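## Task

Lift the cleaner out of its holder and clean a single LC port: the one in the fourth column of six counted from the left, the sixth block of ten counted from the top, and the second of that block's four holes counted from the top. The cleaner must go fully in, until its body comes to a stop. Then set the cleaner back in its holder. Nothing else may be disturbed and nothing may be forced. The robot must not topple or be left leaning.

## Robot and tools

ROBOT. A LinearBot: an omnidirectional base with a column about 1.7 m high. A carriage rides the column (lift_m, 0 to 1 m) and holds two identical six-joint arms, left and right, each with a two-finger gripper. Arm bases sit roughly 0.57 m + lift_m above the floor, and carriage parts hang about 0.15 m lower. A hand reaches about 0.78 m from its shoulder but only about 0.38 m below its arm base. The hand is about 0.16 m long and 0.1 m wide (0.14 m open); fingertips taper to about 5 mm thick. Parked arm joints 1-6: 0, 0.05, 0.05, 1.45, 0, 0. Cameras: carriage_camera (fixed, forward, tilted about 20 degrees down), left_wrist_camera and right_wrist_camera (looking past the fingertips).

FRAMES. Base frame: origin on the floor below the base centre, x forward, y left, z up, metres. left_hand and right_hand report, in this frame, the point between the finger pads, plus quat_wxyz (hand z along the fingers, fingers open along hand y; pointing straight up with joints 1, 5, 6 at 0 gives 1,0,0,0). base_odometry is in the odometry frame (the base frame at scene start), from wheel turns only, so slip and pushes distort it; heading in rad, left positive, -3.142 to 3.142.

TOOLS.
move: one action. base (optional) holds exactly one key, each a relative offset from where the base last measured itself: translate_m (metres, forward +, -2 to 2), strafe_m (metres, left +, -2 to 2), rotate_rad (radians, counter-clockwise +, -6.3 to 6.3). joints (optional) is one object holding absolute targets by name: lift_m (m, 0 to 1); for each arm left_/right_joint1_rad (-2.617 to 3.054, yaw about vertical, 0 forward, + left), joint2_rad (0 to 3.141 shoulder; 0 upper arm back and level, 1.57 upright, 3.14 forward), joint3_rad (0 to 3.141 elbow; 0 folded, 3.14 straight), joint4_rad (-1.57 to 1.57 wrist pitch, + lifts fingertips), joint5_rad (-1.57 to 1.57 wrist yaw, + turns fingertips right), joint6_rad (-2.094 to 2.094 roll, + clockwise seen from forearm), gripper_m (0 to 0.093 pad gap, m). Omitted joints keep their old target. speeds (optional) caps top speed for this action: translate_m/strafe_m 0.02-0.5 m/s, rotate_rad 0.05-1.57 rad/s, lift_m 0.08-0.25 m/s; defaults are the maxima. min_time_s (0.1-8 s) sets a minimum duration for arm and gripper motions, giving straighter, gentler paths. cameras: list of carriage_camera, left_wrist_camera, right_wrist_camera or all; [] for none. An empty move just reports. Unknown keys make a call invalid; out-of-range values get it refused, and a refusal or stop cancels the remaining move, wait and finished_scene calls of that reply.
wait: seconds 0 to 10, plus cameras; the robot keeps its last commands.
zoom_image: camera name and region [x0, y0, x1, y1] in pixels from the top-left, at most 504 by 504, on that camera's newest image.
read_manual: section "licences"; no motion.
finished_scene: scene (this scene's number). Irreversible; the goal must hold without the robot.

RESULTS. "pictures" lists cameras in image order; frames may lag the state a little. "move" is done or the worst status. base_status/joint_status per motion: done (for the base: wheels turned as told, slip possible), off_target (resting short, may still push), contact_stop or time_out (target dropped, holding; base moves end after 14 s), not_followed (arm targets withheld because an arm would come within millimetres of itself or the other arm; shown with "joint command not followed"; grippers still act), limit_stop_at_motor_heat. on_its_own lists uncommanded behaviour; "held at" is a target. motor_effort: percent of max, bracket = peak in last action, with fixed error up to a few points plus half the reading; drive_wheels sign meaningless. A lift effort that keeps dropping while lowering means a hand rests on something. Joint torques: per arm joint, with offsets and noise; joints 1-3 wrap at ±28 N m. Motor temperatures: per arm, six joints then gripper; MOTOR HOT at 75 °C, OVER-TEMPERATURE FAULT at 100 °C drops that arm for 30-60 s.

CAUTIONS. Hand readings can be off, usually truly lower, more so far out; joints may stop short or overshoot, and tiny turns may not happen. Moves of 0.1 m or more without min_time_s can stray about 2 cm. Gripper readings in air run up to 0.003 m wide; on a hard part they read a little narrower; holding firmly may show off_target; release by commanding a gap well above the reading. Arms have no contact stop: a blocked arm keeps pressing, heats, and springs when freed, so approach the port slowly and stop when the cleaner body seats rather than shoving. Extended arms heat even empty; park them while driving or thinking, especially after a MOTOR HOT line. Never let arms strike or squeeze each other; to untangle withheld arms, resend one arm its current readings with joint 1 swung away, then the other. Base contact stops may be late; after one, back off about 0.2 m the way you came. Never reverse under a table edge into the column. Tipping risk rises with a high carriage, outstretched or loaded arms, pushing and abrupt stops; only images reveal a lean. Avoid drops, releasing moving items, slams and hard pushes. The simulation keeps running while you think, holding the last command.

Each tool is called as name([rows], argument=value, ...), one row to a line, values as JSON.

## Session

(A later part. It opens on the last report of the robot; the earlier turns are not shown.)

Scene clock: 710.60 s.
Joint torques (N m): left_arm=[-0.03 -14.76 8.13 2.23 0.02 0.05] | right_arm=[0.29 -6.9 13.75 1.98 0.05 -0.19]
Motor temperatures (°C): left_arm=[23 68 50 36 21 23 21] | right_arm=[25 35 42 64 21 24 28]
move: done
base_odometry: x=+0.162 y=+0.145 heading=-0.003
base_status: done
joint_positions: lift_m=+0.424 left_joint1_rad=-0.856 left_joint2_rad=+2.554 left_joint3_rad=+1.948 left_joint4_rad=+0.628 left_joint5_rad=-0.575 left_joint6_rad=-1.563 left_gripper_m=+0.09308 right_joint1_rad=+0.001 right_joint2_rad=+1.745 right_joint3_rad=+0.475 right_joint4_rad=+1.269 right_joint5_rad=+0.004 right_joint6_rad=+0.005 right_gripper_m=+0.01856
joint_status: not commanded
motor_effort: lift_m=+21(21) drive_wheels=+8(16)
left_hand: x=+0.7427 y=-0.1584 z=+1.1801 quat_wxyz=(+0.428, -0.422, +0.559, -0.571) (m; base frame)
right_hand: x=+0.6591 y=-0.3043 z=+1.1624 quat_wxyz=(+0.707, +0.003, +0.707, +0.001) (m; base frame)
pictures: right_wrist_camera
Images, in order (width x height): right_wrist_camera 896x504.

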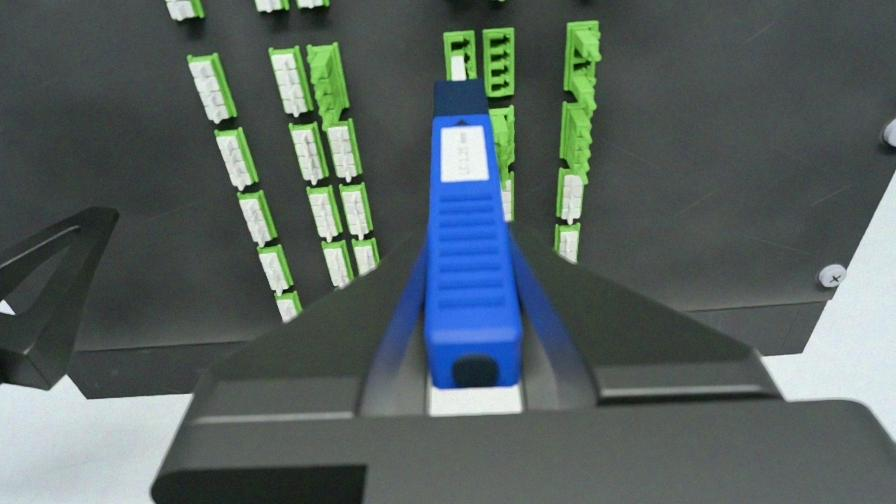

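move(base={"translate_m": -0.012}, speeds={"translate_m": 0.03}, cameras=["right_wrist_camera"])

zoom_image(camera="right_wrist_camera", region=[420, 10, 510, 90])

Scene clock: 725.63 s.
Joint torques (N m): left_arm=[0.01 -14.58 8.24 2.24 0 0.07] | right_arm=[0.29 -7.05 10.85 2.34 0.11 -0.18]
Motor temperatures (°C): left_arm=[23 69 51 37 21 23 21] | right_arm=[25 34 48 64 21 24 28]
move: done
base_odometry: x=+0.150 y=+0.145 heading=-0.003
base_status: done
joint_positions: lift_m=+0.424 left_joint1_rad=-0.857 left_joint2_rad=+2.554 left_joint3_rad=+1.948 left_joint4_rad=+0.628 left_joint5_rad=-0.575 left_joint6_rad=-1.563 left_gripper_m=+0.09308 right_joint1_rad=+0.001 right_joint2_rad=+1.745 right_joint3_rad=+0.505 right_joint4_rad=+1.232 right_joint5_rad=+0.004 right_joint6_rad=+0.005 right_gripper_m=+0.01855
joint_status: not commanded
motor_effort: lift_m=+21(22) drive_wheels=+1(7)
left_hand: x=+0.7424 y=-0.1588 z=+1.1801 quat_wxyz=(+0.428, -0.422, +0.559, -0.571) (m; base frame)
right_hand: x=+0.6655 y=-0.3043 z=+1.1646 quat_wxyz=(+0.704, +0.003, +0.710, +0.001) (m; base frame)
pictures: right_wrist_camera
Images, in order (width x height): right_wrist_camera 896x504.

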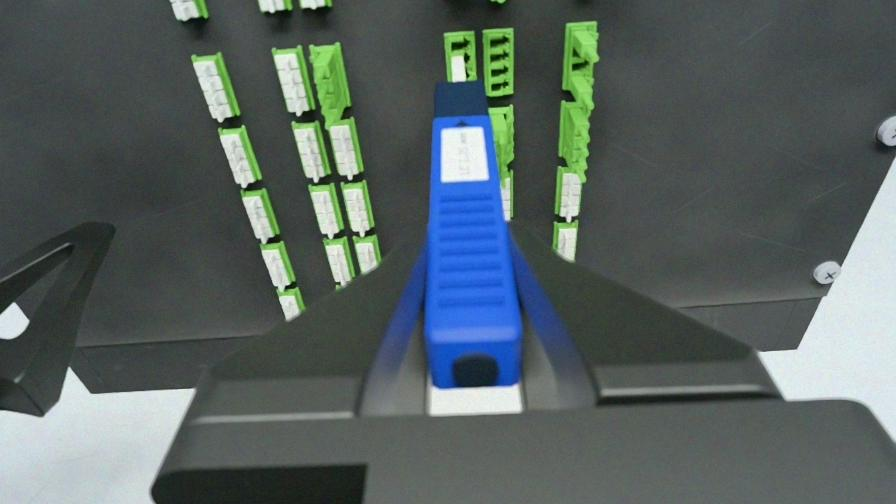

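Scaled by 5.600 from the camera's 896x504 image, which has a finer 1280x720 frame.

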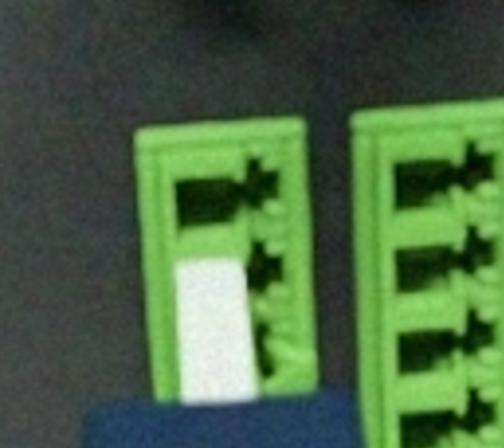

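move(base={"translate_m": -0.013}, speeds={"translate_m": 0.03}, cameras=["right_wrist_camera", "left_wrist_camera"])

zoom_image(camera="right_wrist_camera", region=[420, 0, 510, 90])

zoom_image(camera="left_wrist_camera", region=[390, 310, 450, 370])

Scene clock: 730.63 s.
Joint torques (N m): left_arm=[0.08 -14.54 8.21 2.15 0.03 0.04] | right_arm=[0.29 -7.13 9.42 2.61 0.1 -0.18]
Motor temperatures (°C): left_arm=[23 69 51 37 21 23 21] | right_arm=[25 34 47 66 21 24 28]
move: done
base_odometry: x=+0.137 y=+0.145 heading=-0.003
base_status: done
joint_positions: lift_m=+0.424 left_joint1_rad=-0.857 left_joint2_rad=+2.554 left_joint3_rad=+1.948 left_joint4_rad=+0.628 left_joint5_rad=-0.576 left_joint6_rad=-1.563 left_gripper_m=+0.09308 right_joint1_rad=+0.001 right_joint2_rad=+1.745 right_joint3_rad=+0.521 right_joint4_rad=+1.211 right_joint5_rad=+0.004 right_joint6_rad=+0.005 right_gripper_m=+0.01854
joint_status: not commanded
motor_effort: lift_m=+21(21) drive_wheels=-1(9)
left_hand: x=+0.7424 y=-0.1587 z=+1.1801 quat_wxyz=(+0.428, -0.422, +0.559, -0.571) (m; base frame)
right_hand: x=+0.6689 y=-0.3043 z=+1.1657 quat_wxyz=(+0.703, +0.003, +0.711, +0.001) (m; base frame)
pictures: left_wrist_camera, right_wrist_camera
Images, in order (width x height): left_wrist_camera 896x504, right_wrist_camera 896x504.

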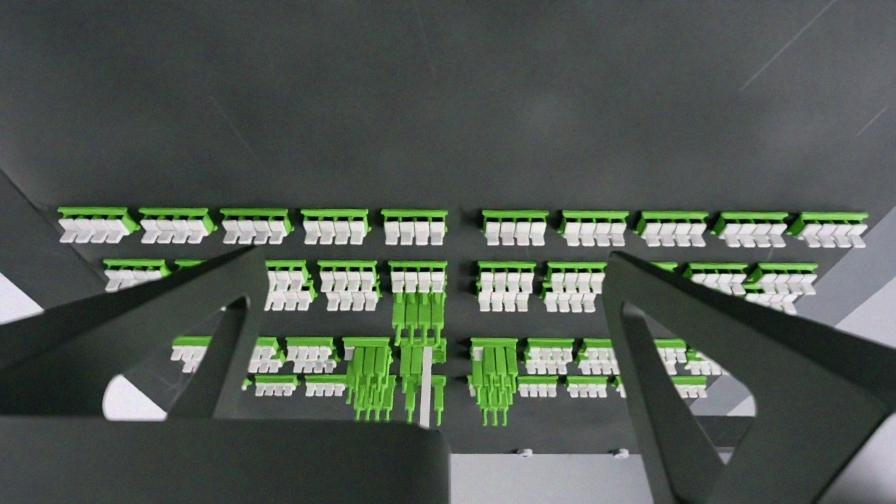

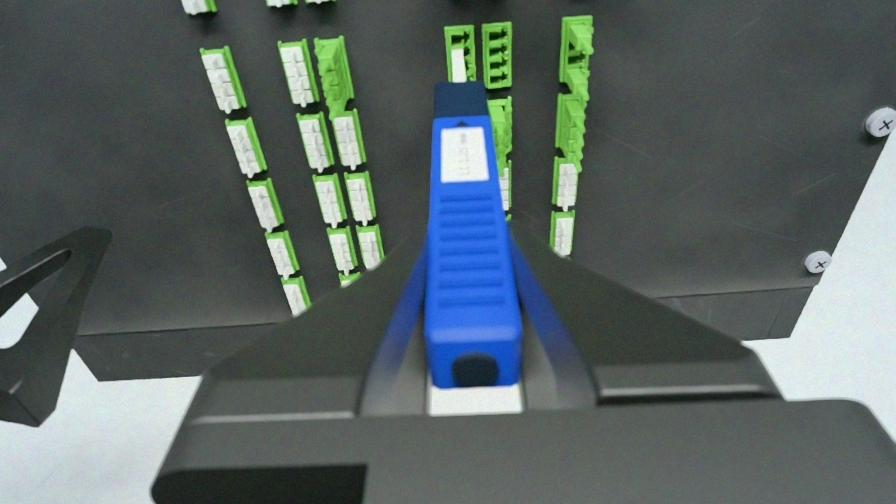

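Scaled by 5.600 from the camera's 896x504 image, which has a finer 1280x720 frame.

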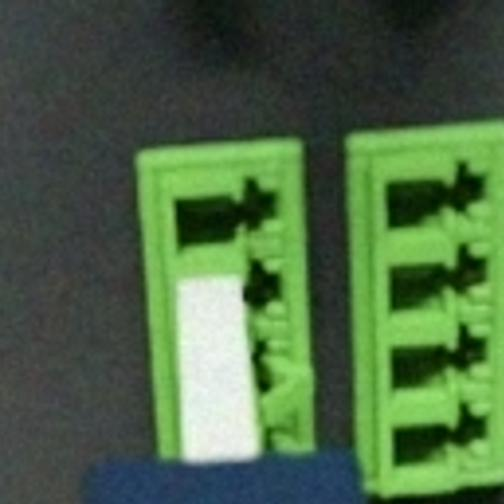

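Scaled by 8.400 from the camera's 896x504 image, which has a finer 1280x720 frame.

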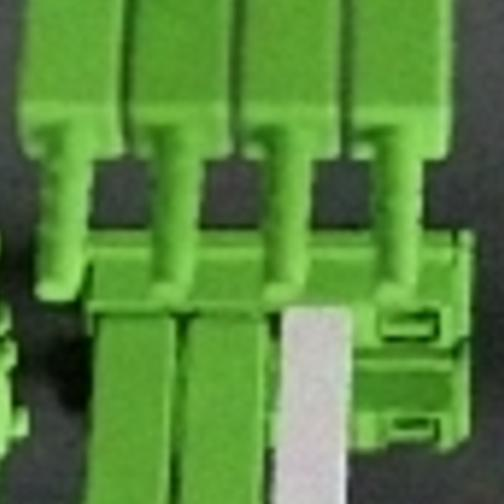

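move(base={"translate_m": -0.018}, speeds={"translate_m": 0.03}, cameras=["right_wrist_camera", "left_wrist_camera"])

zoom_image(camera="right_wrist_camera", region=[410, 0, 510, 90])

Scene clock: 735.20 s.
Joint torques (N m): left_arm=[-0.09 -14.72 8.23 2.2 0 0.04] | right_arm=[0.31 -6.97 9.22 2.54 0.08 -0.18]
Motor temperatures (°C): left_arm=[23 69 51 37 21 23 21] | right_arm=[25 34 47 67 21 24 28]
move: done
base_odometry: x=+0.119 y=+0.145 heading=-0.003
base_status: done
joint_positions: lift_m=+0.424 left_joint1_rad=-0.857 left_joint2_rad=+2.554 left_joint3_rad=+1.948 left_joint4_rad=+0.628 left_joint5_rad=-0.576 left_joint6_rad=-1.563 left_gripper_m=+0.09308 right_joint1_rad=+0.001 right_joint2_rad=+1.745 right_joint3_rad=+0.523 right_joint4_rad=+1.211 right_joint5_rad=+0.004 right_joint6_rad=+0.005 right_gripper_m=+0.01854
joint_status: not commanded
motor_effort: lift_m=+21(21) drive_wheels=+0(8)
left_hand: x=+0.7424 y=-0.1586 z=+1.1801 quat_wxyz=(+0.428, -0.422, +0.559, -0.571) (m; base frame)
right_hand: x=+0.6692 y=-0.3043 z=+1.1663 quat_wxyz=(+0.703, +0.003, +0.711, +0.001) (m; base frame)
pictures: left_wrist_camera, right_wrist_camera
Images, in order (width x height): left_wrist_camera 896x504, right_wrist_camera 896x504.

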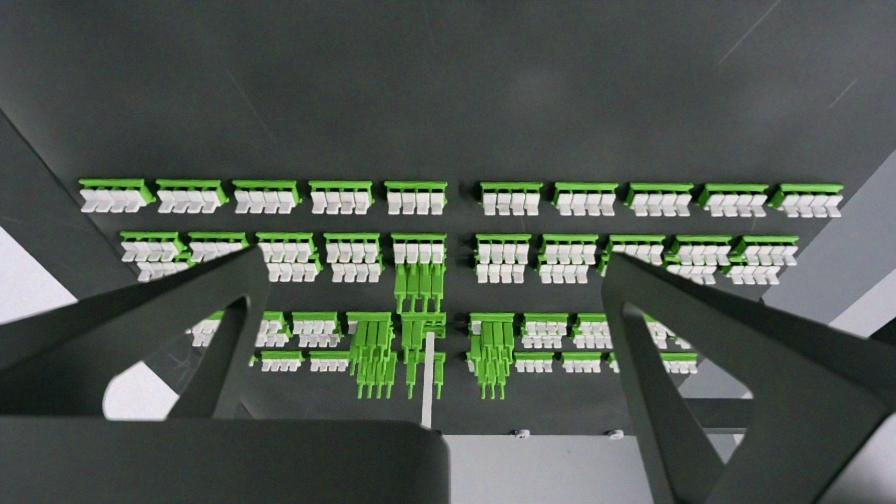

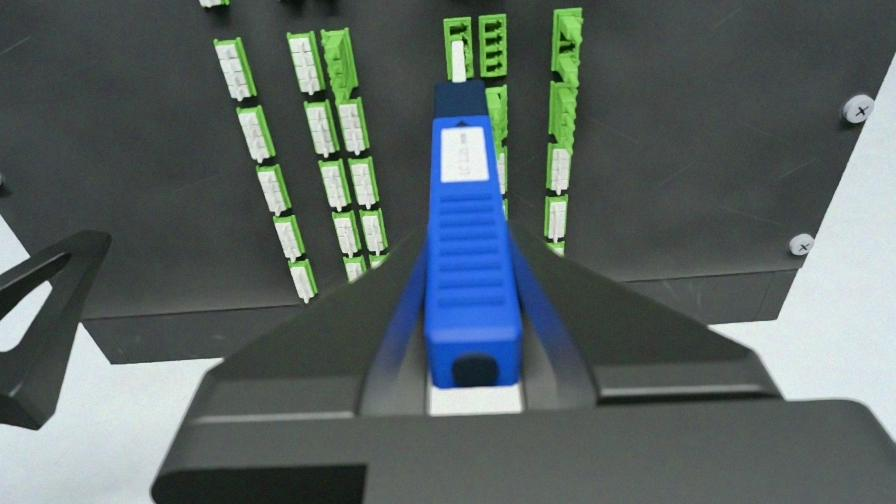

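Scaled by 5.040 from the camera's 896x504 image, which has a finer 1280x720 frame.

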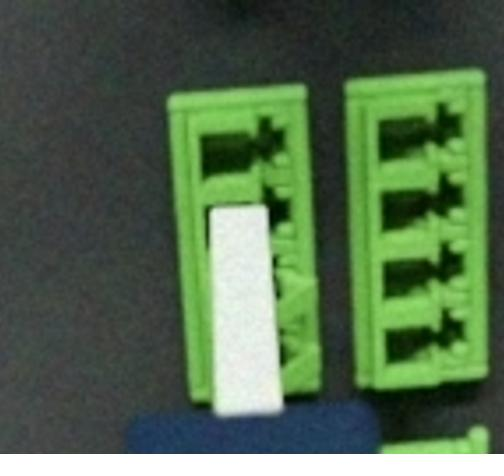

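move(base={"translate_m": -0.13}, joints={"left_joint1_rad": -0.858, "left_joint2_rad": 1.9, "left_joint3_rad": 1.0, "left_joint4_rad": 0.9, "left_joint5_rad": -0.579, "left_joint6_rad": -1.5708}, speeds={"translate_m": 0.1}, min_time_s=1.5, cameras=[])

move(joints={"lift_m": 0.49, "left_joint1_rad": 0, "left_joint2_rad": 0.05, "left_joint3_rad": 0.05, "left_joint4_rad": 1.45, "left_joint5_rad": 0, "left_joint6_rad": 0}, speeds={"lift_m": 0.1}, min_time_s=2.5, cameras=["right_wrist_camera"])

Scene clock: 750.07 s.
Joint torques (N m): left_arm=[0.06 -13.83 5.31 2.44 -0.03 0.09] | right_arm=[0.25 -7.05 9.18 2.54 0.07 -0.19]
Motor temperatures (°C): left_arm=[23 70 51 37 21 23 21] | right_arm=[25 34 44 69 21 24 28]
move: done
base_odometry: x=-0.011 y=+0.146 heading=-0.003
base_status: done
joint_positions: lift_m=+0.424 left_joint1_rad=-0.857 left_joint2_rad=+1.927 left_joint3_rad=+1.010 left_joint4_rad=+0.892 left_joint5_rad=-0.575 left_joint6_rad=-1.563 left_gripper_m=+0.09308 right_joint1_rad=+0.001 right_joint2_rad=+1.745 right_joint3_rad=+0.523 right_joint4_rad=+1.211 right_joint5_rad=+0.004 right_joint6_rad=+0.005 right_gripper_m=+0.01854
joint_status: all done
motor_effort: lift_m=+20(22) drive_wheels=+2(14)
left_hand: x=+0.6332 y=-0.0329 z=+1.2028 quat_wxyz=(+0.426, -0.423, +0.575, -0.555) (m; base frame)
right_hand: x=+0.6692 y=-0.3043 z=+1.1663 quat_wxyz=(+0.703, +0.003, +0.711, +0.001) (m; base frame)
pictures: none
No camera images: "cameras" was empty.

Scene clock: 752.97 s.
Joint torques (N m): left_arm=[0.57 2.78 4.6 0.03 0.18 0.11] | right_arm=[0.25 -7.51 8.81 2.52 0.08 -0.19]
Motor temperatures (°C): left_arm=[23 68 50 37 21 23 21] | right_arm=[25 34 44 69 21 24 28]
move: done
base_odometry: x=-0.011 y=+0.146 heading=-0.003
base_status: not commanded
joint_positions: lift_m=+0.490 left_joint1_rad=-0.006 left_joint2_rad=+0.061 left_joint3_rad=+0.059 left_joint4_rad=+1.433 left_joint5_rad=-0.012 left_joint6_rad=-0.009 left_gripper_m=+0.09308 right_joint1_rad=+0.001 right_joint2_rad=+1.749 right_joint3_rad=+0.526 right_joint4_rad=+1.215 right_joint5_rad=+0.004 right_joint6_rad=+0.005 right_gripper_m=+0.01854
joint_status: all done
motor_effort: lift_m=+20(26) drive_wheels=+2(3)
left_hand: x=+0.2533 y=+0.3057 z=+1.5038 quat_wxyz=(+0.998, -0.006, +0.070, -0.007) (m; base frame)
right_hand: x=+0.6701 y=-0.3043 z=+1.2330 quat_wxyz=(+0.705, +0.003, +0.710, +0.001) (m; base frame)
pictures: right_wrist_camera
Images, in order (width x height): right_wrist_camera 896x504.

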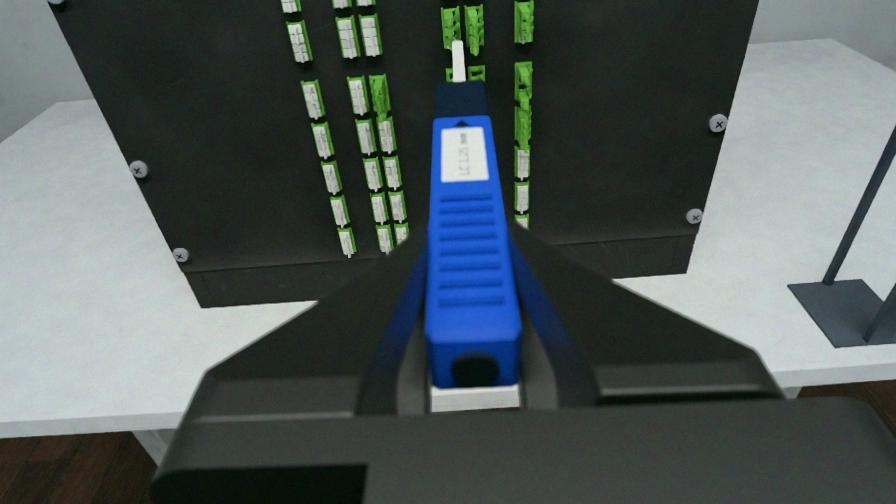

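move(base={"rotate_rad": 0.004}, joints={"right_joint5_rad": -0.021}, cameras=[])

move(base={"strafe_m": -0.337}, speeds={"strafe_m": 0.12}, cameras=["right_wrist_camera"])

Scene clock: 766.10 s.
Joint torques (N m): left_arm=[0.59 2.7 4.48 -0.05 0.15 0.13] | right_arm=[0.29 -7.49 8.87 2.53 -0.14 -0.18]
Motor temperatures (°C): left_arm=[23 60 48 34 21 23 21] | right_arm=[25 35 44 68 21 24 28]
move: done
base_odometry: x=-0.011 y=+0.146 heading=+0.001
base_status: done
joint_positions: lift_m=+0.490 left_joint1_rad=-0.006 left_joint2_rad=+0.061 left_joint3_rad=+0.059 left_joint4_rad=+1.436 left_joint5_rad=-0.010 left_joint6_rad=-0.008 left_gripper_m=+0.09308 right_joint1_rad=+0.001 right_joint2_rad=+1.749 right_joint3_rad=+0.526 right_joint4_rad=+1.215 right_joint5_rad=-0.005 right_joint6_rad=+0.005 right_gripper_m=+0.01854
joint_status: all done
motor_effort: lift_m=+20(22) drive_wheels=+2(4)
left_hand: x=+0.2527 y=+0.3055 z=+1.5039 quat_wxyz=(+0.998, -0.005, +0.068, -0.006) (m; base frame)
right_hand: x=+0.6701 y=-0.3028 z=+1.2330 quat_wxyz=(+0.705, +0.000, +0.710, +0.004) (m; base frame)
pictures: none
No camera images: "cameras" was empty.

Scene clock: 769.67 s.
Joint torques (N m): left_arm=[0.53 2.82 4.56 -0.01 0.12 0.12] | right_arm=[0.32 -7.5 8.84 2.53 -0.11 -0.19]
Motor temperatures (°C): left_arm=[23 58 47 33 21 23 21] | right_arm=[25 35 44 68 21 24 28]
move: done
base_odometry: x=-0.011 y=-0.191 heading=+0.000
base_status: done
joint_positions: lift_m=+0.490 left_joint1_rad=-0.004 left_joint2_rad=+0.061 left_joint3_rad=+0.059 left_joint4_rad=+1.436 left_joint5_rad=-0.008 left_joint6_rad=-0.007 left_gripper_m=+0.09308 right_joint1_rad=+0.000 right_joint2_rad=+1.749 right_joint3_rad=+0.526 right_joint4_rad=+1.215 right_joint5_rad=-0.008 right_joint6_rad=+0.005 right_gripper_m=+0.01854
joint_status: not commanded
motor_effort: lift_m=+21(21) drive_wheels=-2(9)
left_hand: x=+0.2527 y=+0.3052 z=+1.5039 quat_wxyz=(+0.998, -0.004, +0.068, -0.006) (m; base frame)
right_hand: x=+0.6701 y=-0.3024 z=+1.2330 quat_wxyz=(+0.705, -0.001, +0.710, +0.005) (m; base frame)
pictures: right_wrist_camera
Images, in order (width x height): right_wrist_camera 896x504.

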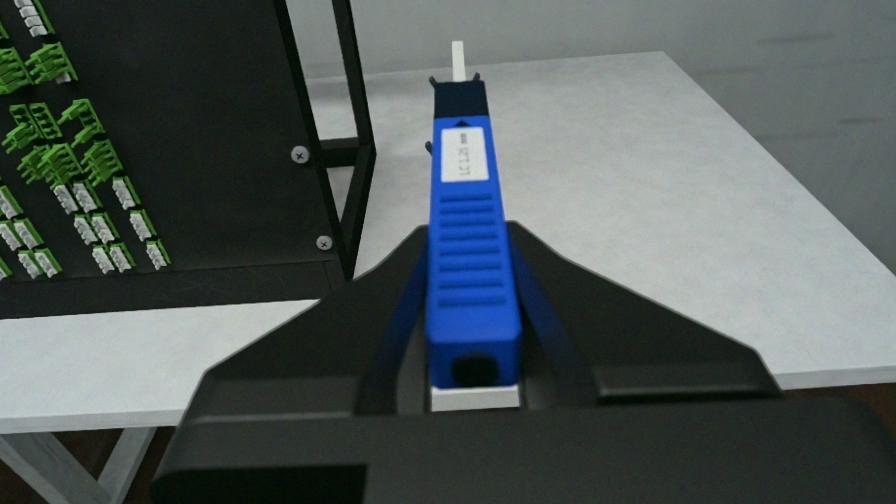

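move(base={"translate_m": 0.162}, joints={"right_joint4_rad": 1.203}, speeds={"translate_m": 0.08}, min_time_s=0.5, cameras=["right_wrist_camera"])

Scene clock: 784.70 s.
Joint torques (N m): left_arm=[0.58 2.65 4.64 -0.1 0.14 0.11] | right_arm=[0.31 -7.25 8.77 2.47 -0.12 -0.18]
Motor temperatures (°C): left_arm=[23 53 45 31 21 23 21] | right_arm=[25 35 45 68 21 24 28]
move: done
base_odometry: x=+0.151 y=-0.191 heading=+0.000
base_status: done
joint_positions: lift_m=+0.490 left_joint1_rad=-0.004 left_joint2_rad=+0.061 left_joint3_rad=+0.059 left_joint4_rad=+1.440 left_joint5_rad=-0.008 left_joint6_rad=-0.007 left_gripper_m=+0.09308 right_joint1_rad=+0.000 right_joint2_rad=+1.749 right_joint3_rad=+0.526 right_joint4_rad=+1.193 right_joint5_rad=-0.008 right_joint6_rad=+0.005 right_gripper_m=+0.01854
joint_status: all done
motor_effort: lift_m=+21(21) drive_wheels=+3(10)
left_hand: x=+0.2516 y=+0.3052 z=+1.5041 quat_wxyz=(+0.998, -0.004, +0.066, -0.006) (m; base frame)
right_hand: x=+0.6700 y=-0.3024 z=+1.2276 quat_wxyz=(+0.697, -0.001, +0.717, +0.005) (m; base frame)
pictures: right_wrist_camera
Images, in order (width x height): right_wrist_camera 896x504.

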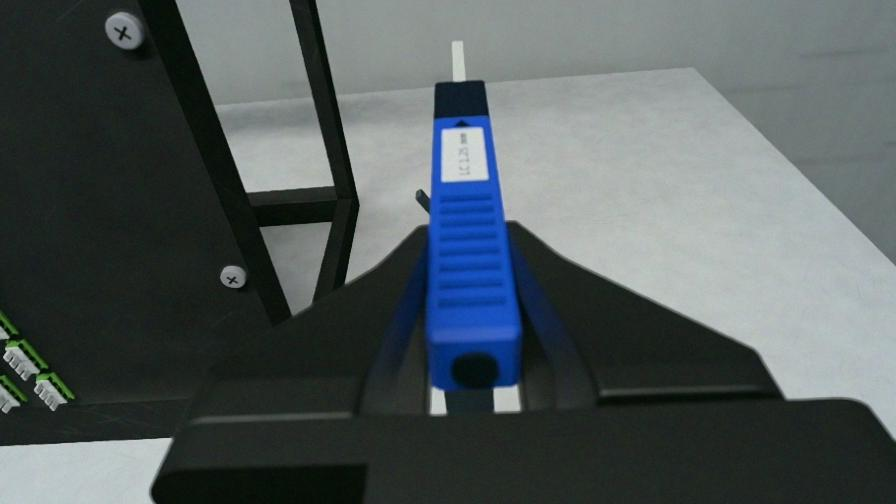

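move(joints={"lift_m": 0.446}, speeds={"lift_m": 0.08}, cameras=["right_wrist_camera"])

zoom_image(camera="right_wrist_camera", region=[370, 10, 560, 230])

Scene clock: 793.90 s.
Joint torques (N m): left_arm=[0.51 2.95 5.03 -0.08 0.14 0.16] | right_arm=[0.31 -7.58 8.68 2.57 -0.12 -0.18]
Motor temperatures (°C): left_arm=[23 51 45 31 21 23 21] | right_arm=[25 35 44 67 21 24 28]
move: done
base_odometry: x=+0.151 y=-0.191 heading=+0.000
base_status: not commanded
joint_positions: lift_m=+0.446 left_joint1_rad=-0.004 left_joint2_rad=+0.059 left_joint3_rad=+0.056 left_joint4_rad=+1.440 left_joint5_rad=-0.008 left_joint6_rad=-0.007 left_gripper_m=+0.09308 right_joint1_rad=+0.000 right_joint2_rad=+1.749 right_joint3_rad=+0.528 right_joint4_rad=+1.186 right_joint5_rad=-0.008 right_joint6_rad=+0.005 right_gripper_m=+0.01854
joint_status: all done
motor_effort: lift_m=+22(23) drive_wheels=-4(4)
left_hand: x=+0.2521 y=+0.3052 z=+1.4588 quat_wxyz=(+0.998, -0.004, +0.067, -0.006) (m; base frame)
right_hand: x=+0.6702 y=-0.3024 z=+1.1818 quat_wxyz=(+0.694, -0.001, +0.720, +0.005) (m; base frame)
pictures: right_wrist_camera
Images, in order (width x height): right_wrist_camera 896x504.

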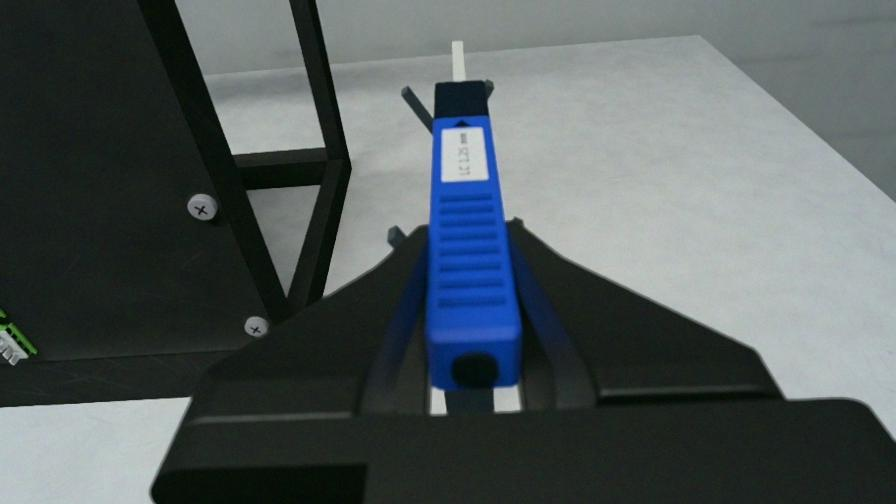

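Scaled by 2.291 from the camera's 896x504 image, which has a finer 1280x720 frame.

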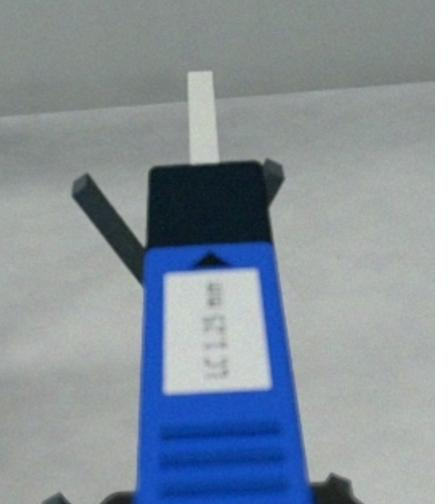

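move(joints={"right_joint5_rad": -0.037}, min_time_s=0.5, cameras=["right_wrist_camera"])

zoom_image(camera="right_wrist_camera", region=[370, 10, 560, 240])

Scene clock: 821.10 s.
Joint torques (N m): left_arm=[0.51 2.91 4.75 -0.1 0.16 0.14] | right_arm=[0.35 -7.57 8.7 2.56 -0.11 -0.18]
Motor temperatures (°C): left_arm=[23 47 44 29 21 23 21] | right_arm=[25 35 43 73 21 24 28]
move: done
base_odometry: x=+0.151 y=-0.191 heading=+0.000
base_status: not commanded
joint_positions: lift_m=+0.446 left_joint1_rad=-0.004 left_joint2_rad=+0.059 left_joint3_rad=+0.056 left_joint4_rad=+1.440 left_joint5_rad=-0.008 left_joint6_rad=-0.007 left_gripper_m=+0.09308 right_joint1_rad=+0.000 right_joint2_rad=+1.749 right_joint3_rad=+0.528 right_joint4_rad=+1.186 right_joint5_rad=-0.021 right_joint6_rad=+0.005 right_gripper_m=+0.01854
joint_status: all done
motor_effort: lift_m=+22(23) drive_wheels=+3(3)
left_hand: x=+0.2521 y=+0.3052 z=+1.4588 quat_wxyz=(+0.998, -0.004, +0.067, -0.006) (m; base frame)
right_hand: x=+0.6702 y=-0.3002 z=+1.1818 quat_wxyz=(+0.694, -0.006, +0.720, +0.009) (m; base frame)
pictures: right_wrist_camera
Images, in order (width x height): right_wrist_camera 896x504.

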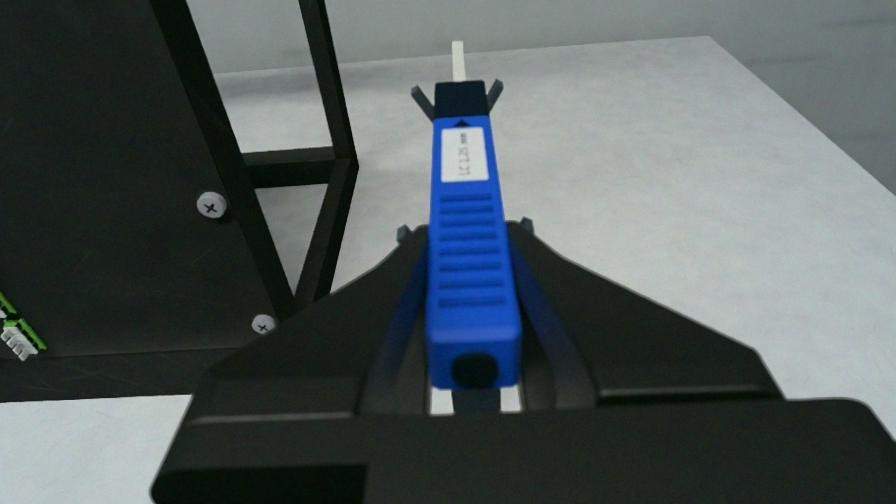

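Scaled by 2.191 from the camera's 896x504 image, which has a finer 1280x720 frame.

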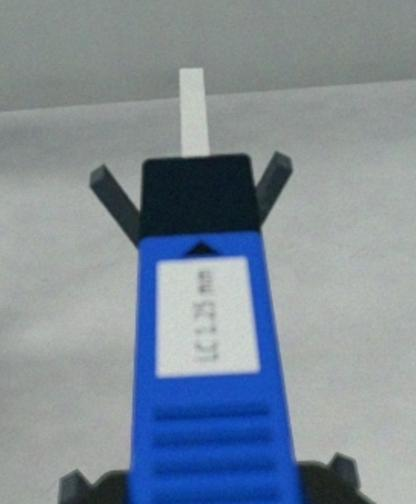

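move(joints={"lift_m": 0.4345}, speeds={"lift_m": 0.08}, cameras=["right_wrist_camera"])

zoom_image(camera="right_wrist_camera", region=[370, 10, 560, 240])

Scene clock: 832.60 s.
Joint torques (N m): left_arm=[0.49 2.86 4.88 -0.11 0.15 0.13] | right_arm=[0.29 -7.71 8.73 2.6 -0.14 -0.18]
Motor temperatures (°C): left_arm=[23 46 44 29 21 23 21] | right_arm=[25 35 42 75 21 24 28]
move: done
MOTOR HOT: joint 4 (wrist pitch) of the right arm reports 75 °C; the controller stops that arm at 100 °C. To cool a motor, set the load down, stop pushing, or move to a pose that needs little force.
base_odometry: x=+0.151 y=-0.191 heading=+0.000
base_status: not commanded
joint_positions: lift_m=+0.434 left_joint1_rad=-0.004 left_joint2_rad=+0.059 left_joint3_rad=+0.054 left_joint4_rad=+1.440 left_joint5_rad=-0.008 left_joint6_rad=-0.007 left_gripper_m=+0.09308 right_joint1_rad=+0.000 right_joint2_rad=+1.750 right_joint3_rad=+0.528 right_joint4_rad=+1.184 right_joint5_rad=-0.022 right_joint6_rad=+0.005 right_gripper_m=+0.01854
joint_status: all done
motor_effort: lift_m=+22(23) drive_wheels=-3(4)
left_hand: x=+0.2525 y=+0.3052 z=+1.4470 quat_wxyz=(+0.998, -0.004, +0.068, -0.006) (m; base frame)
right_hand: x=+0.6702 y=-0.3000 z=+1.1695 quat_wxyz=(+0.693, -0.006, +0.721, +0.010) (m; base frame)
pictures: right_wrist_camera
Images, in order (width x height): right_wrist_camera 896x504.

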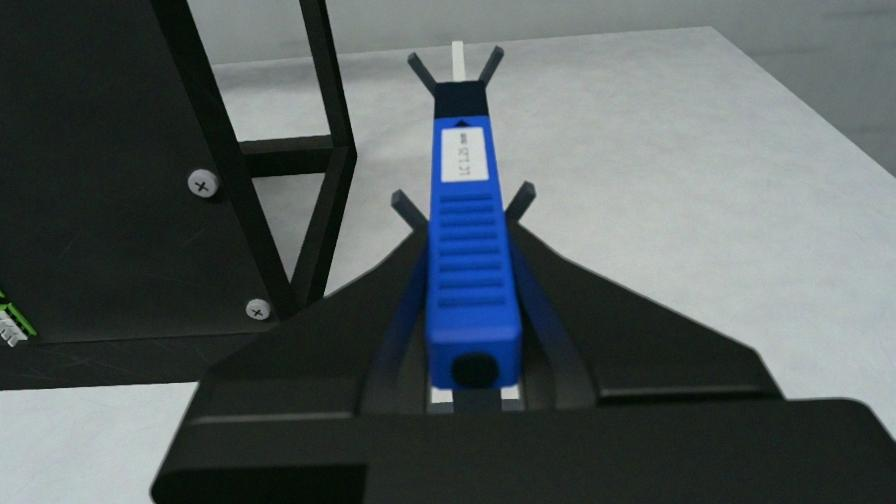

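Scaled by 2.191 from the camera's 896x504 image, which has a finer 1280x720 frame.

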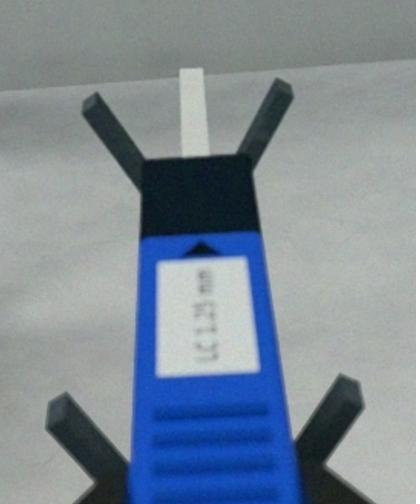

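move(base={"translate_m": 0.0018}, joints={"lift_m": 0.4310}, speeds={"lift_m": 0.08, "translate_m": 0.03}, cameras=["right_wrist_camera"])

zoom_image(camera="right_wrist_camera", region=[370, 10, 560, 240])

move(joints={"lift_m": 0.4290}, speeds={"lift_m": 0.08}, cameras=["right_wrist_camera"])

zoom_image(camera="right_wrist_camera", region=[370, 10, 560, 240])

Scene clock: 845.13 s.
Joint torques (N m): left_arm=[0.47 3.15 4.78 -0.18 0.16 0.15] | right_arm=[0.35 -7.58 8.68 2.56 -0.14 -0.18]
Motor temperatures (°C): left_arm=[23 45 43 29 21 23 21] | right_arm=[25 35 42 76 21 24 28]
move: done
MOTOR HOT: still on. Joint 4 (wrist pitch) of the right arm reports 76 °C.
base_odometry: x=+0.153 y=-0.192 heading=+0.000
base_status: done
joint_positions: lift_m=+0.431 left_joint1_rad=-0.004 left_joint2_rad=+0.058 left_joint3_rad=+0.054 left_joint4_rad=+1.444 left_joint5_rad=-0.008 left_joint6_rad=-0.007 left_gripper_m=+0.09308 right_joint1_rad=+0.000 right_joint2_rad=+1.750 right_joint3_rad=+0.528 right_joint4_rad=+1.186 right_joint5_rad=-0.022 right_joint6_rad=+0.005 right_gripper_m=+0.01854
joint_status: all done
motor_effort: lift_m=+21(23) drive_wheels=+3(13)
left_hand: x=+0.2509 y=+0.3051 z=+1.4438 quat_wxyz=(+0.998, -0.004, +0.065, -0.006) (m; base frame)
right_hand: x=+0.6702 y=-0.2999 z=+1.1666 quat_wxyz=(+0.694, -0.006, +0.720, +0.010) (m; base frame)
pictures: right_wrist_camera
Images, in order (width x height): right_wrist_camera 896x504.

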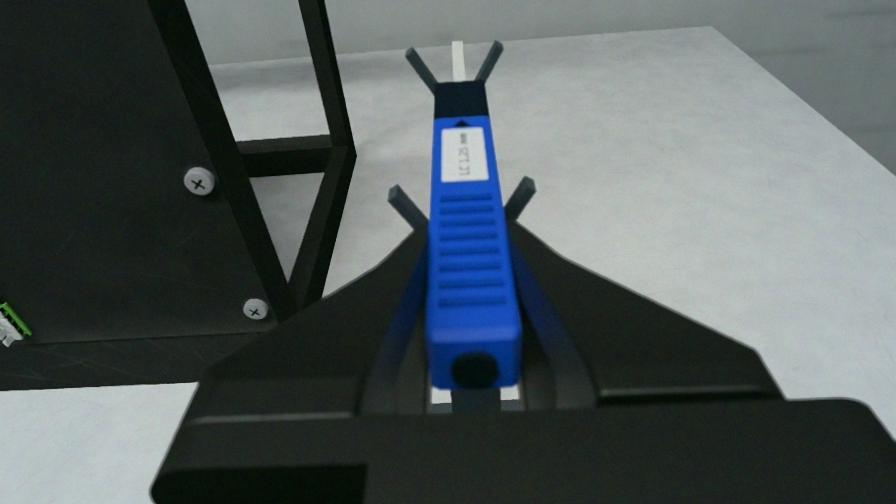

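Scaled by 2.191 from the camera's 896x504 image, which has a finer 1280x720 frame.

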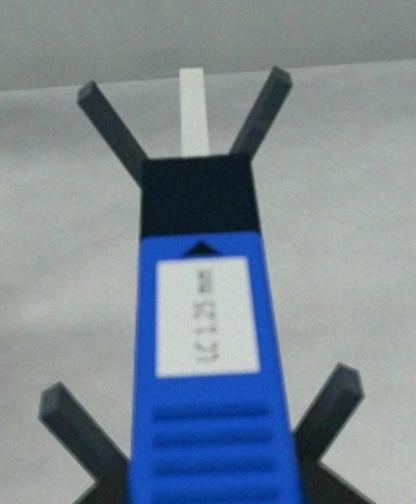

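Scene clock: 845.50 s.
Joint torques (N m): left_arm=[0.62 3.14 4.93 -0.12 0.13 0.14] | right_arm=[0.31 -7.64 8.7 2.53 -0.13 -0.18]
Motor temperatures (°C): left_arm=[23 45 43 29 21 23 21] | right_arm=[25 34 42 76 21 24 28]
move: done
MOTOR HOT: still on. Joint 4 (wrist pitch) of the right arm reports 76 °C.
base_odometry: x=+0.153 y=-0.192 heading=+0.000
base_status: not commanded
joint_positions: lift_m=+0.429 left_joint1_rad=-0.004 left_joint2_rad=+0.058 left_joint3_rad=+0.054 left_joint4_rad=+1.444 left_joint5_rad=-0.008 left_joint6_rad=-0.007 left_gripper_m=+0.09308 right_joint1_rad=+0.000 right_joint2_rad=+1.750 right_joint3_rad=+0.528 right_joint4_rad=+1.188 right_joint5_rad=-0.022 right_joint6_rad=+0.005 right_gripper_m=+0.01854
joint_status: all done
motor_effort: lift_m=+21(22) drive_wheels=-3(3)
left_hand: x=+0.2509 y=+0.3051 z=+1.4418 quat_wxyz=(+0.998, -0.004, +0.065, -0.006) (m; base frame)
right_hand: x=+0.6703 y=-0.2999 z=+1.1652 quat_wxyz=(+0.695, -0.006, +0.719, +0.010) (m; base frame)
pictures: right_wrist_camera
Images, in order (width x height): right_wrist_camera 896x504.

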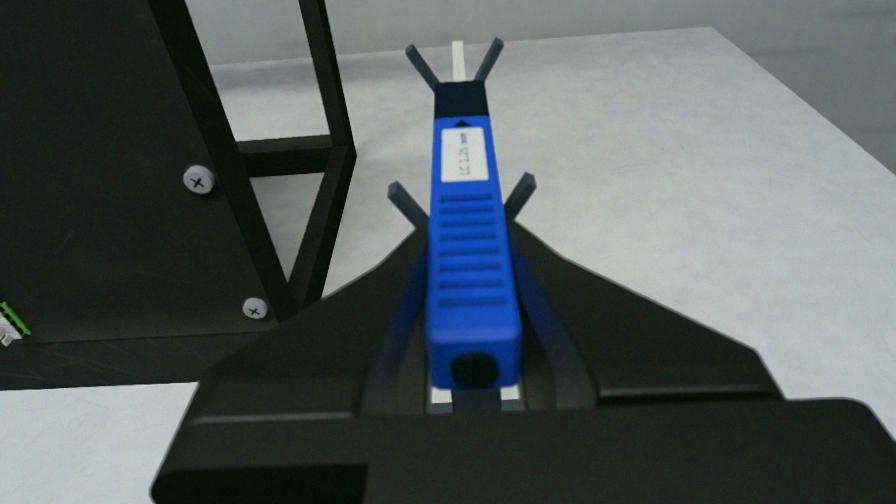

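Scaled by 2.191 from the camera's 896x504 image, which has a finer 1280x720 frame.

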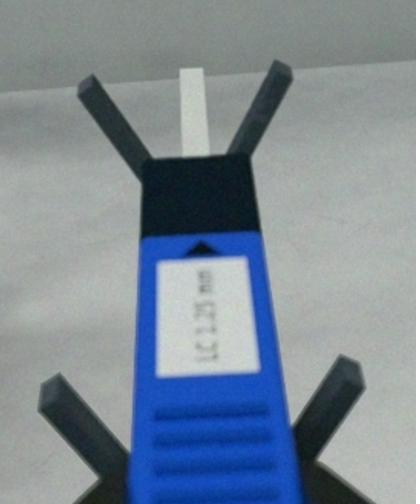

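move(joints={"lift_m": 0.4275}, speeds={"lift_m": 0.08}, cameras=["right_wrist_camera"])

zoom_image(camera="right_wrist_camera", region=[370, 10, 560, 240])

move(joints={"lift_m": 0.4262}, speeds={"lift_m": 0.08}, cameras=["right_wrist_camera"])

zoom_image(camera="right_wrist_camera", region=[370, 10, 560, 240])

Scene clock: 853.50 s.
Joint torques (N m): left_arm=[0.5 3.03 5.09 -0.13 0.13 0.15] | right_arm=[0.32 -7.65 8.7 2.52 -0.14 -0.18]
Motor temperatures (°C): left_arm=[23 45 43 28 21 23 21] | right_arm=[25 34 42 75 21 24 28]
move: done
MOTOR HOT: still on. Joint 4 (wrist pitch) of the right arm reports 75 °C.
base_odometry: x=+0.153 y=-0.192 heading=+0.000
base_status: not commanded
joint_positions: lift_m=+0.428 left_joint1_rad=-0.004 left_joint2_rad=+0.058 left_joint3_rad=+0.054 left_joint4_rad=+1.444 left_joint5_rad=-0.008 left_joint6_rad=-0.007 left_gripper_m=+0.09308 right_joint1_rad=+0.000 right_joint2_rad=+1.750 right_joint3_rad=+0.528 right_joint4_rad=+1.190 right_joint5_rad=-0.022 right_joint6_rad=+0.005 right_gripper_m=+0.01854
joint_status: all done
motor_effort: lift_m=+21(21) drive_wheels=-3(3)
left_hand: x=+0.2511 y=+0.3051 z=+1.4401 quat_wxyz=(+0.998, -0.004, +0.065, -0.006) (m; base frame)
right_hand: x=+0.6703 y=-0.2999 z=+1.1642 quat_wxyz=(+0.696, -0.006, +0.718, +0.010) (m; base frame)
pictures: right_wrist_camera
Images, in order (width x height): right_wrist_camera 896x504.

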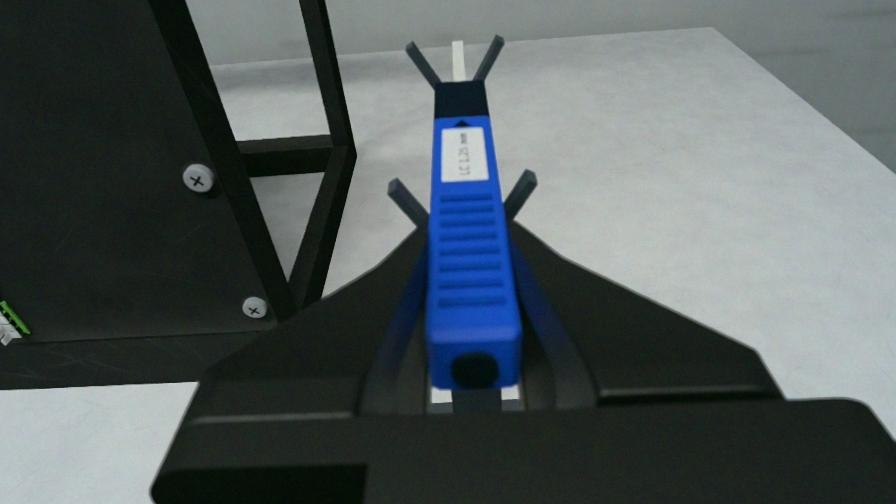

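Scaled by 2.191 from the camera's 896x504 image, which has a finer 1280x720 frame.

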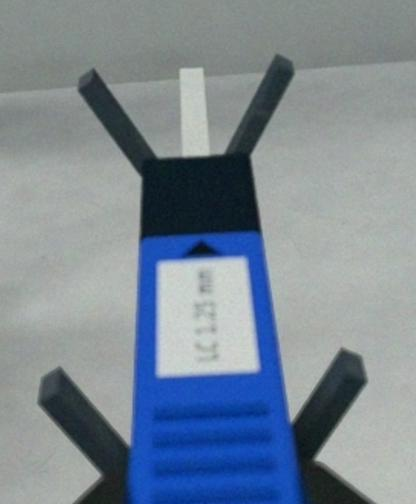

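Scene clock: 853.83 s.
Joint torques (N m): left_arm=[0.5 3.15 5.07 -0.11 0.13 0.11] | right_arm=[0.32 -7.68 8.7 2.5 -0.14 -0.18]
Motor temperatures (°C): left_arm=[23 45 43 28 21 23 21] | right_arm=[25 34 42 75 21 24 28]
move: done
MOTOR HOT: still on. Joint 4 (wrist pitch) of the right arm reports 75 °C.
base_odometry: x=+0.153 y=-0.192 heading=+0.000
base_status: not commanded
joint_positions: lift_m=+0.426 left_joint1_rad=-0.004 left_joint2_rad=+0.057 left_joint3_rad=+0.053 left_joint4_rad=+1.444 left_joint5_rad=-0.008 left_joint6_rad=-0.007 left_gripper_m=+0.09308 right_joint1_rad=+0.000 right_joint2_rad=+1.750 right_joint3_rad=+0.528 right_joint4_rad=+1.193 right_joint5_rad=-0.022 right_joint6_rad=+0.005 right_gripper_m=+0.01854
joint_status: all done
motor_effort: lift_m=+22(22) drive_wheels=+3(3)
left_hand: x=+0.2513 y=+0.3051 z=+1.4386 quat_wxyz=(+0.998, -0.004, +0.065, -0.006) (m; base frame)
right_hand: x=+0.6703 y=-0.2999 z=+1.1637 quat_wxyz=(+0.697, -0.006, +0.717, +0.010) (m; base frame)
pictures: right_wrist_camera
Images, in order (width x height): right_wrist_camera 896x504.

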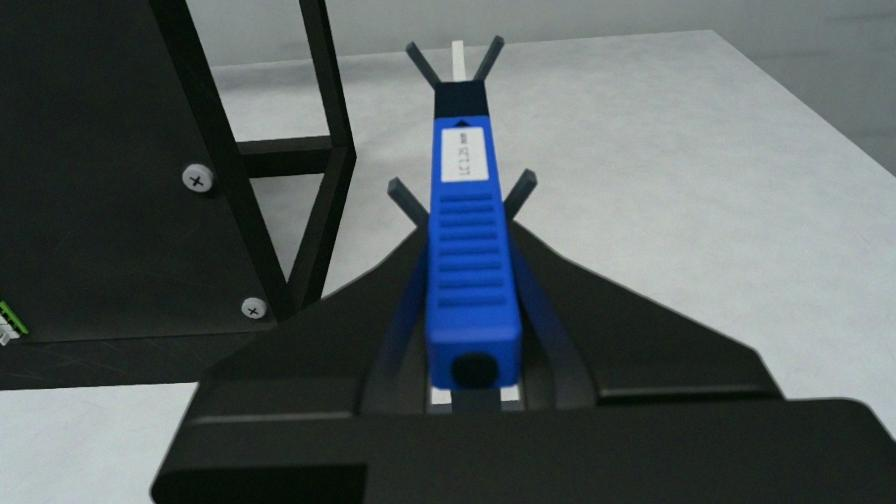

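Scaled by 2.191 from the camera's 896x504 image, which has a finer 1280x720 frame.

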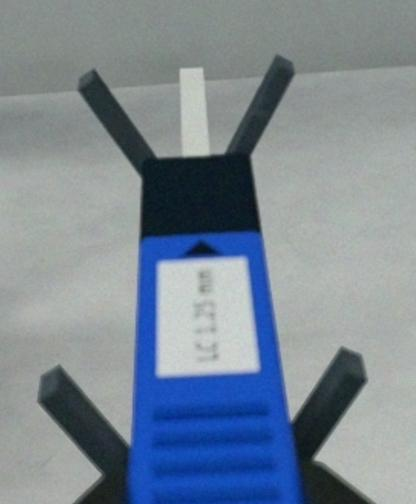

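move(joints={"lift_m": 0.4250}, speeds={"lift_m": 0.08}, cameras=["right_wrist_camera"])

zoom_image(camera="right_wrist_camera", region=[370, 10, 560, 240])

Scene clock: 861.73 s.
Joint torques (N m): left_arm=[0.49 3.26 5.11 -0.14 0.14 0.14] | right_arm=[0.31 -7.64 8.72 2.44 -0.15 -0.19]
Motor temperatures (°C): left_arm=[23 45 43 28 21 23 21] | right_arm=[25 34 42 73 21 24 28]
move: done
MOTOR HOT: still on. Joint 4 (wrist pitch) of the right arm reports 73 °C.
base_odometry: x=+0.153 y=-0.192 heading=+0.000
base_status: not commanded
joint_positions: lift_m=+0.425 left_joint1_rad=-0.004 left_joint2_rad=+0.056 left_joint3_rad=+0.052 left_joint4_rad=+1.444 left_joint5_rad=-0.008 left_joint6_rad=-0.007 left_gripper_m=+0.09308 right_joint1_rad=+0.000 right_joint2_rad=+1.750 right_joint3_rad=+0.528 right_joint4_rad=+1.198 right_joint5_rad=-0.022 right_joint6_rad=+0.005 right_gripper_m=+0.01854
joint_status: all done
motor_effort: lift_m=+21(22) drive_wheels=+3(3)
left_hand: x=+0.2512 y=+0.3051 z=+1.4372 quat_wxyz=(+0.998, -0.004, +0.065, -0.006) (m; base frame)
right_hand: x=+0.6703 y=-0.2999 z=+1.1635 quat_wxyz=(+0.698, -0.006, +0.716, +0.010) (m; base frame)
pictures: right_wrist_camera
Images, in order (width x height): right_wrist_camera 896x504.

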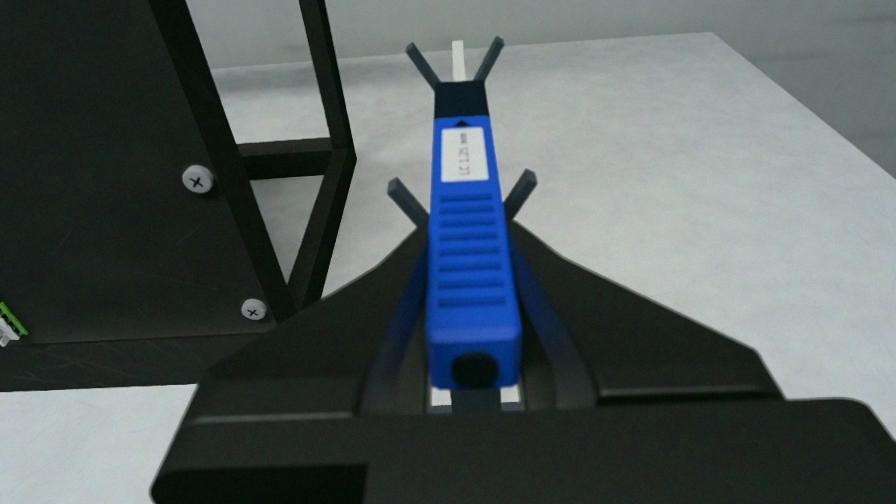

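Scaled by 2.191 from the camera's 896x504 image, which has a finer 1280x720 frame.

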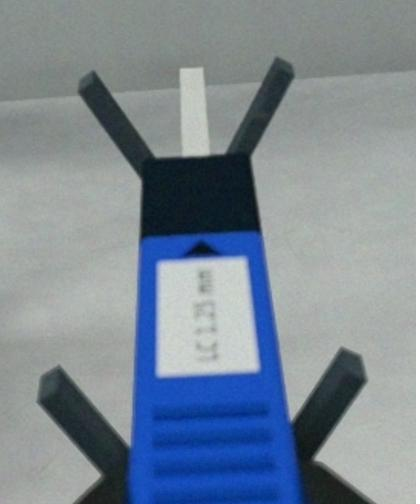

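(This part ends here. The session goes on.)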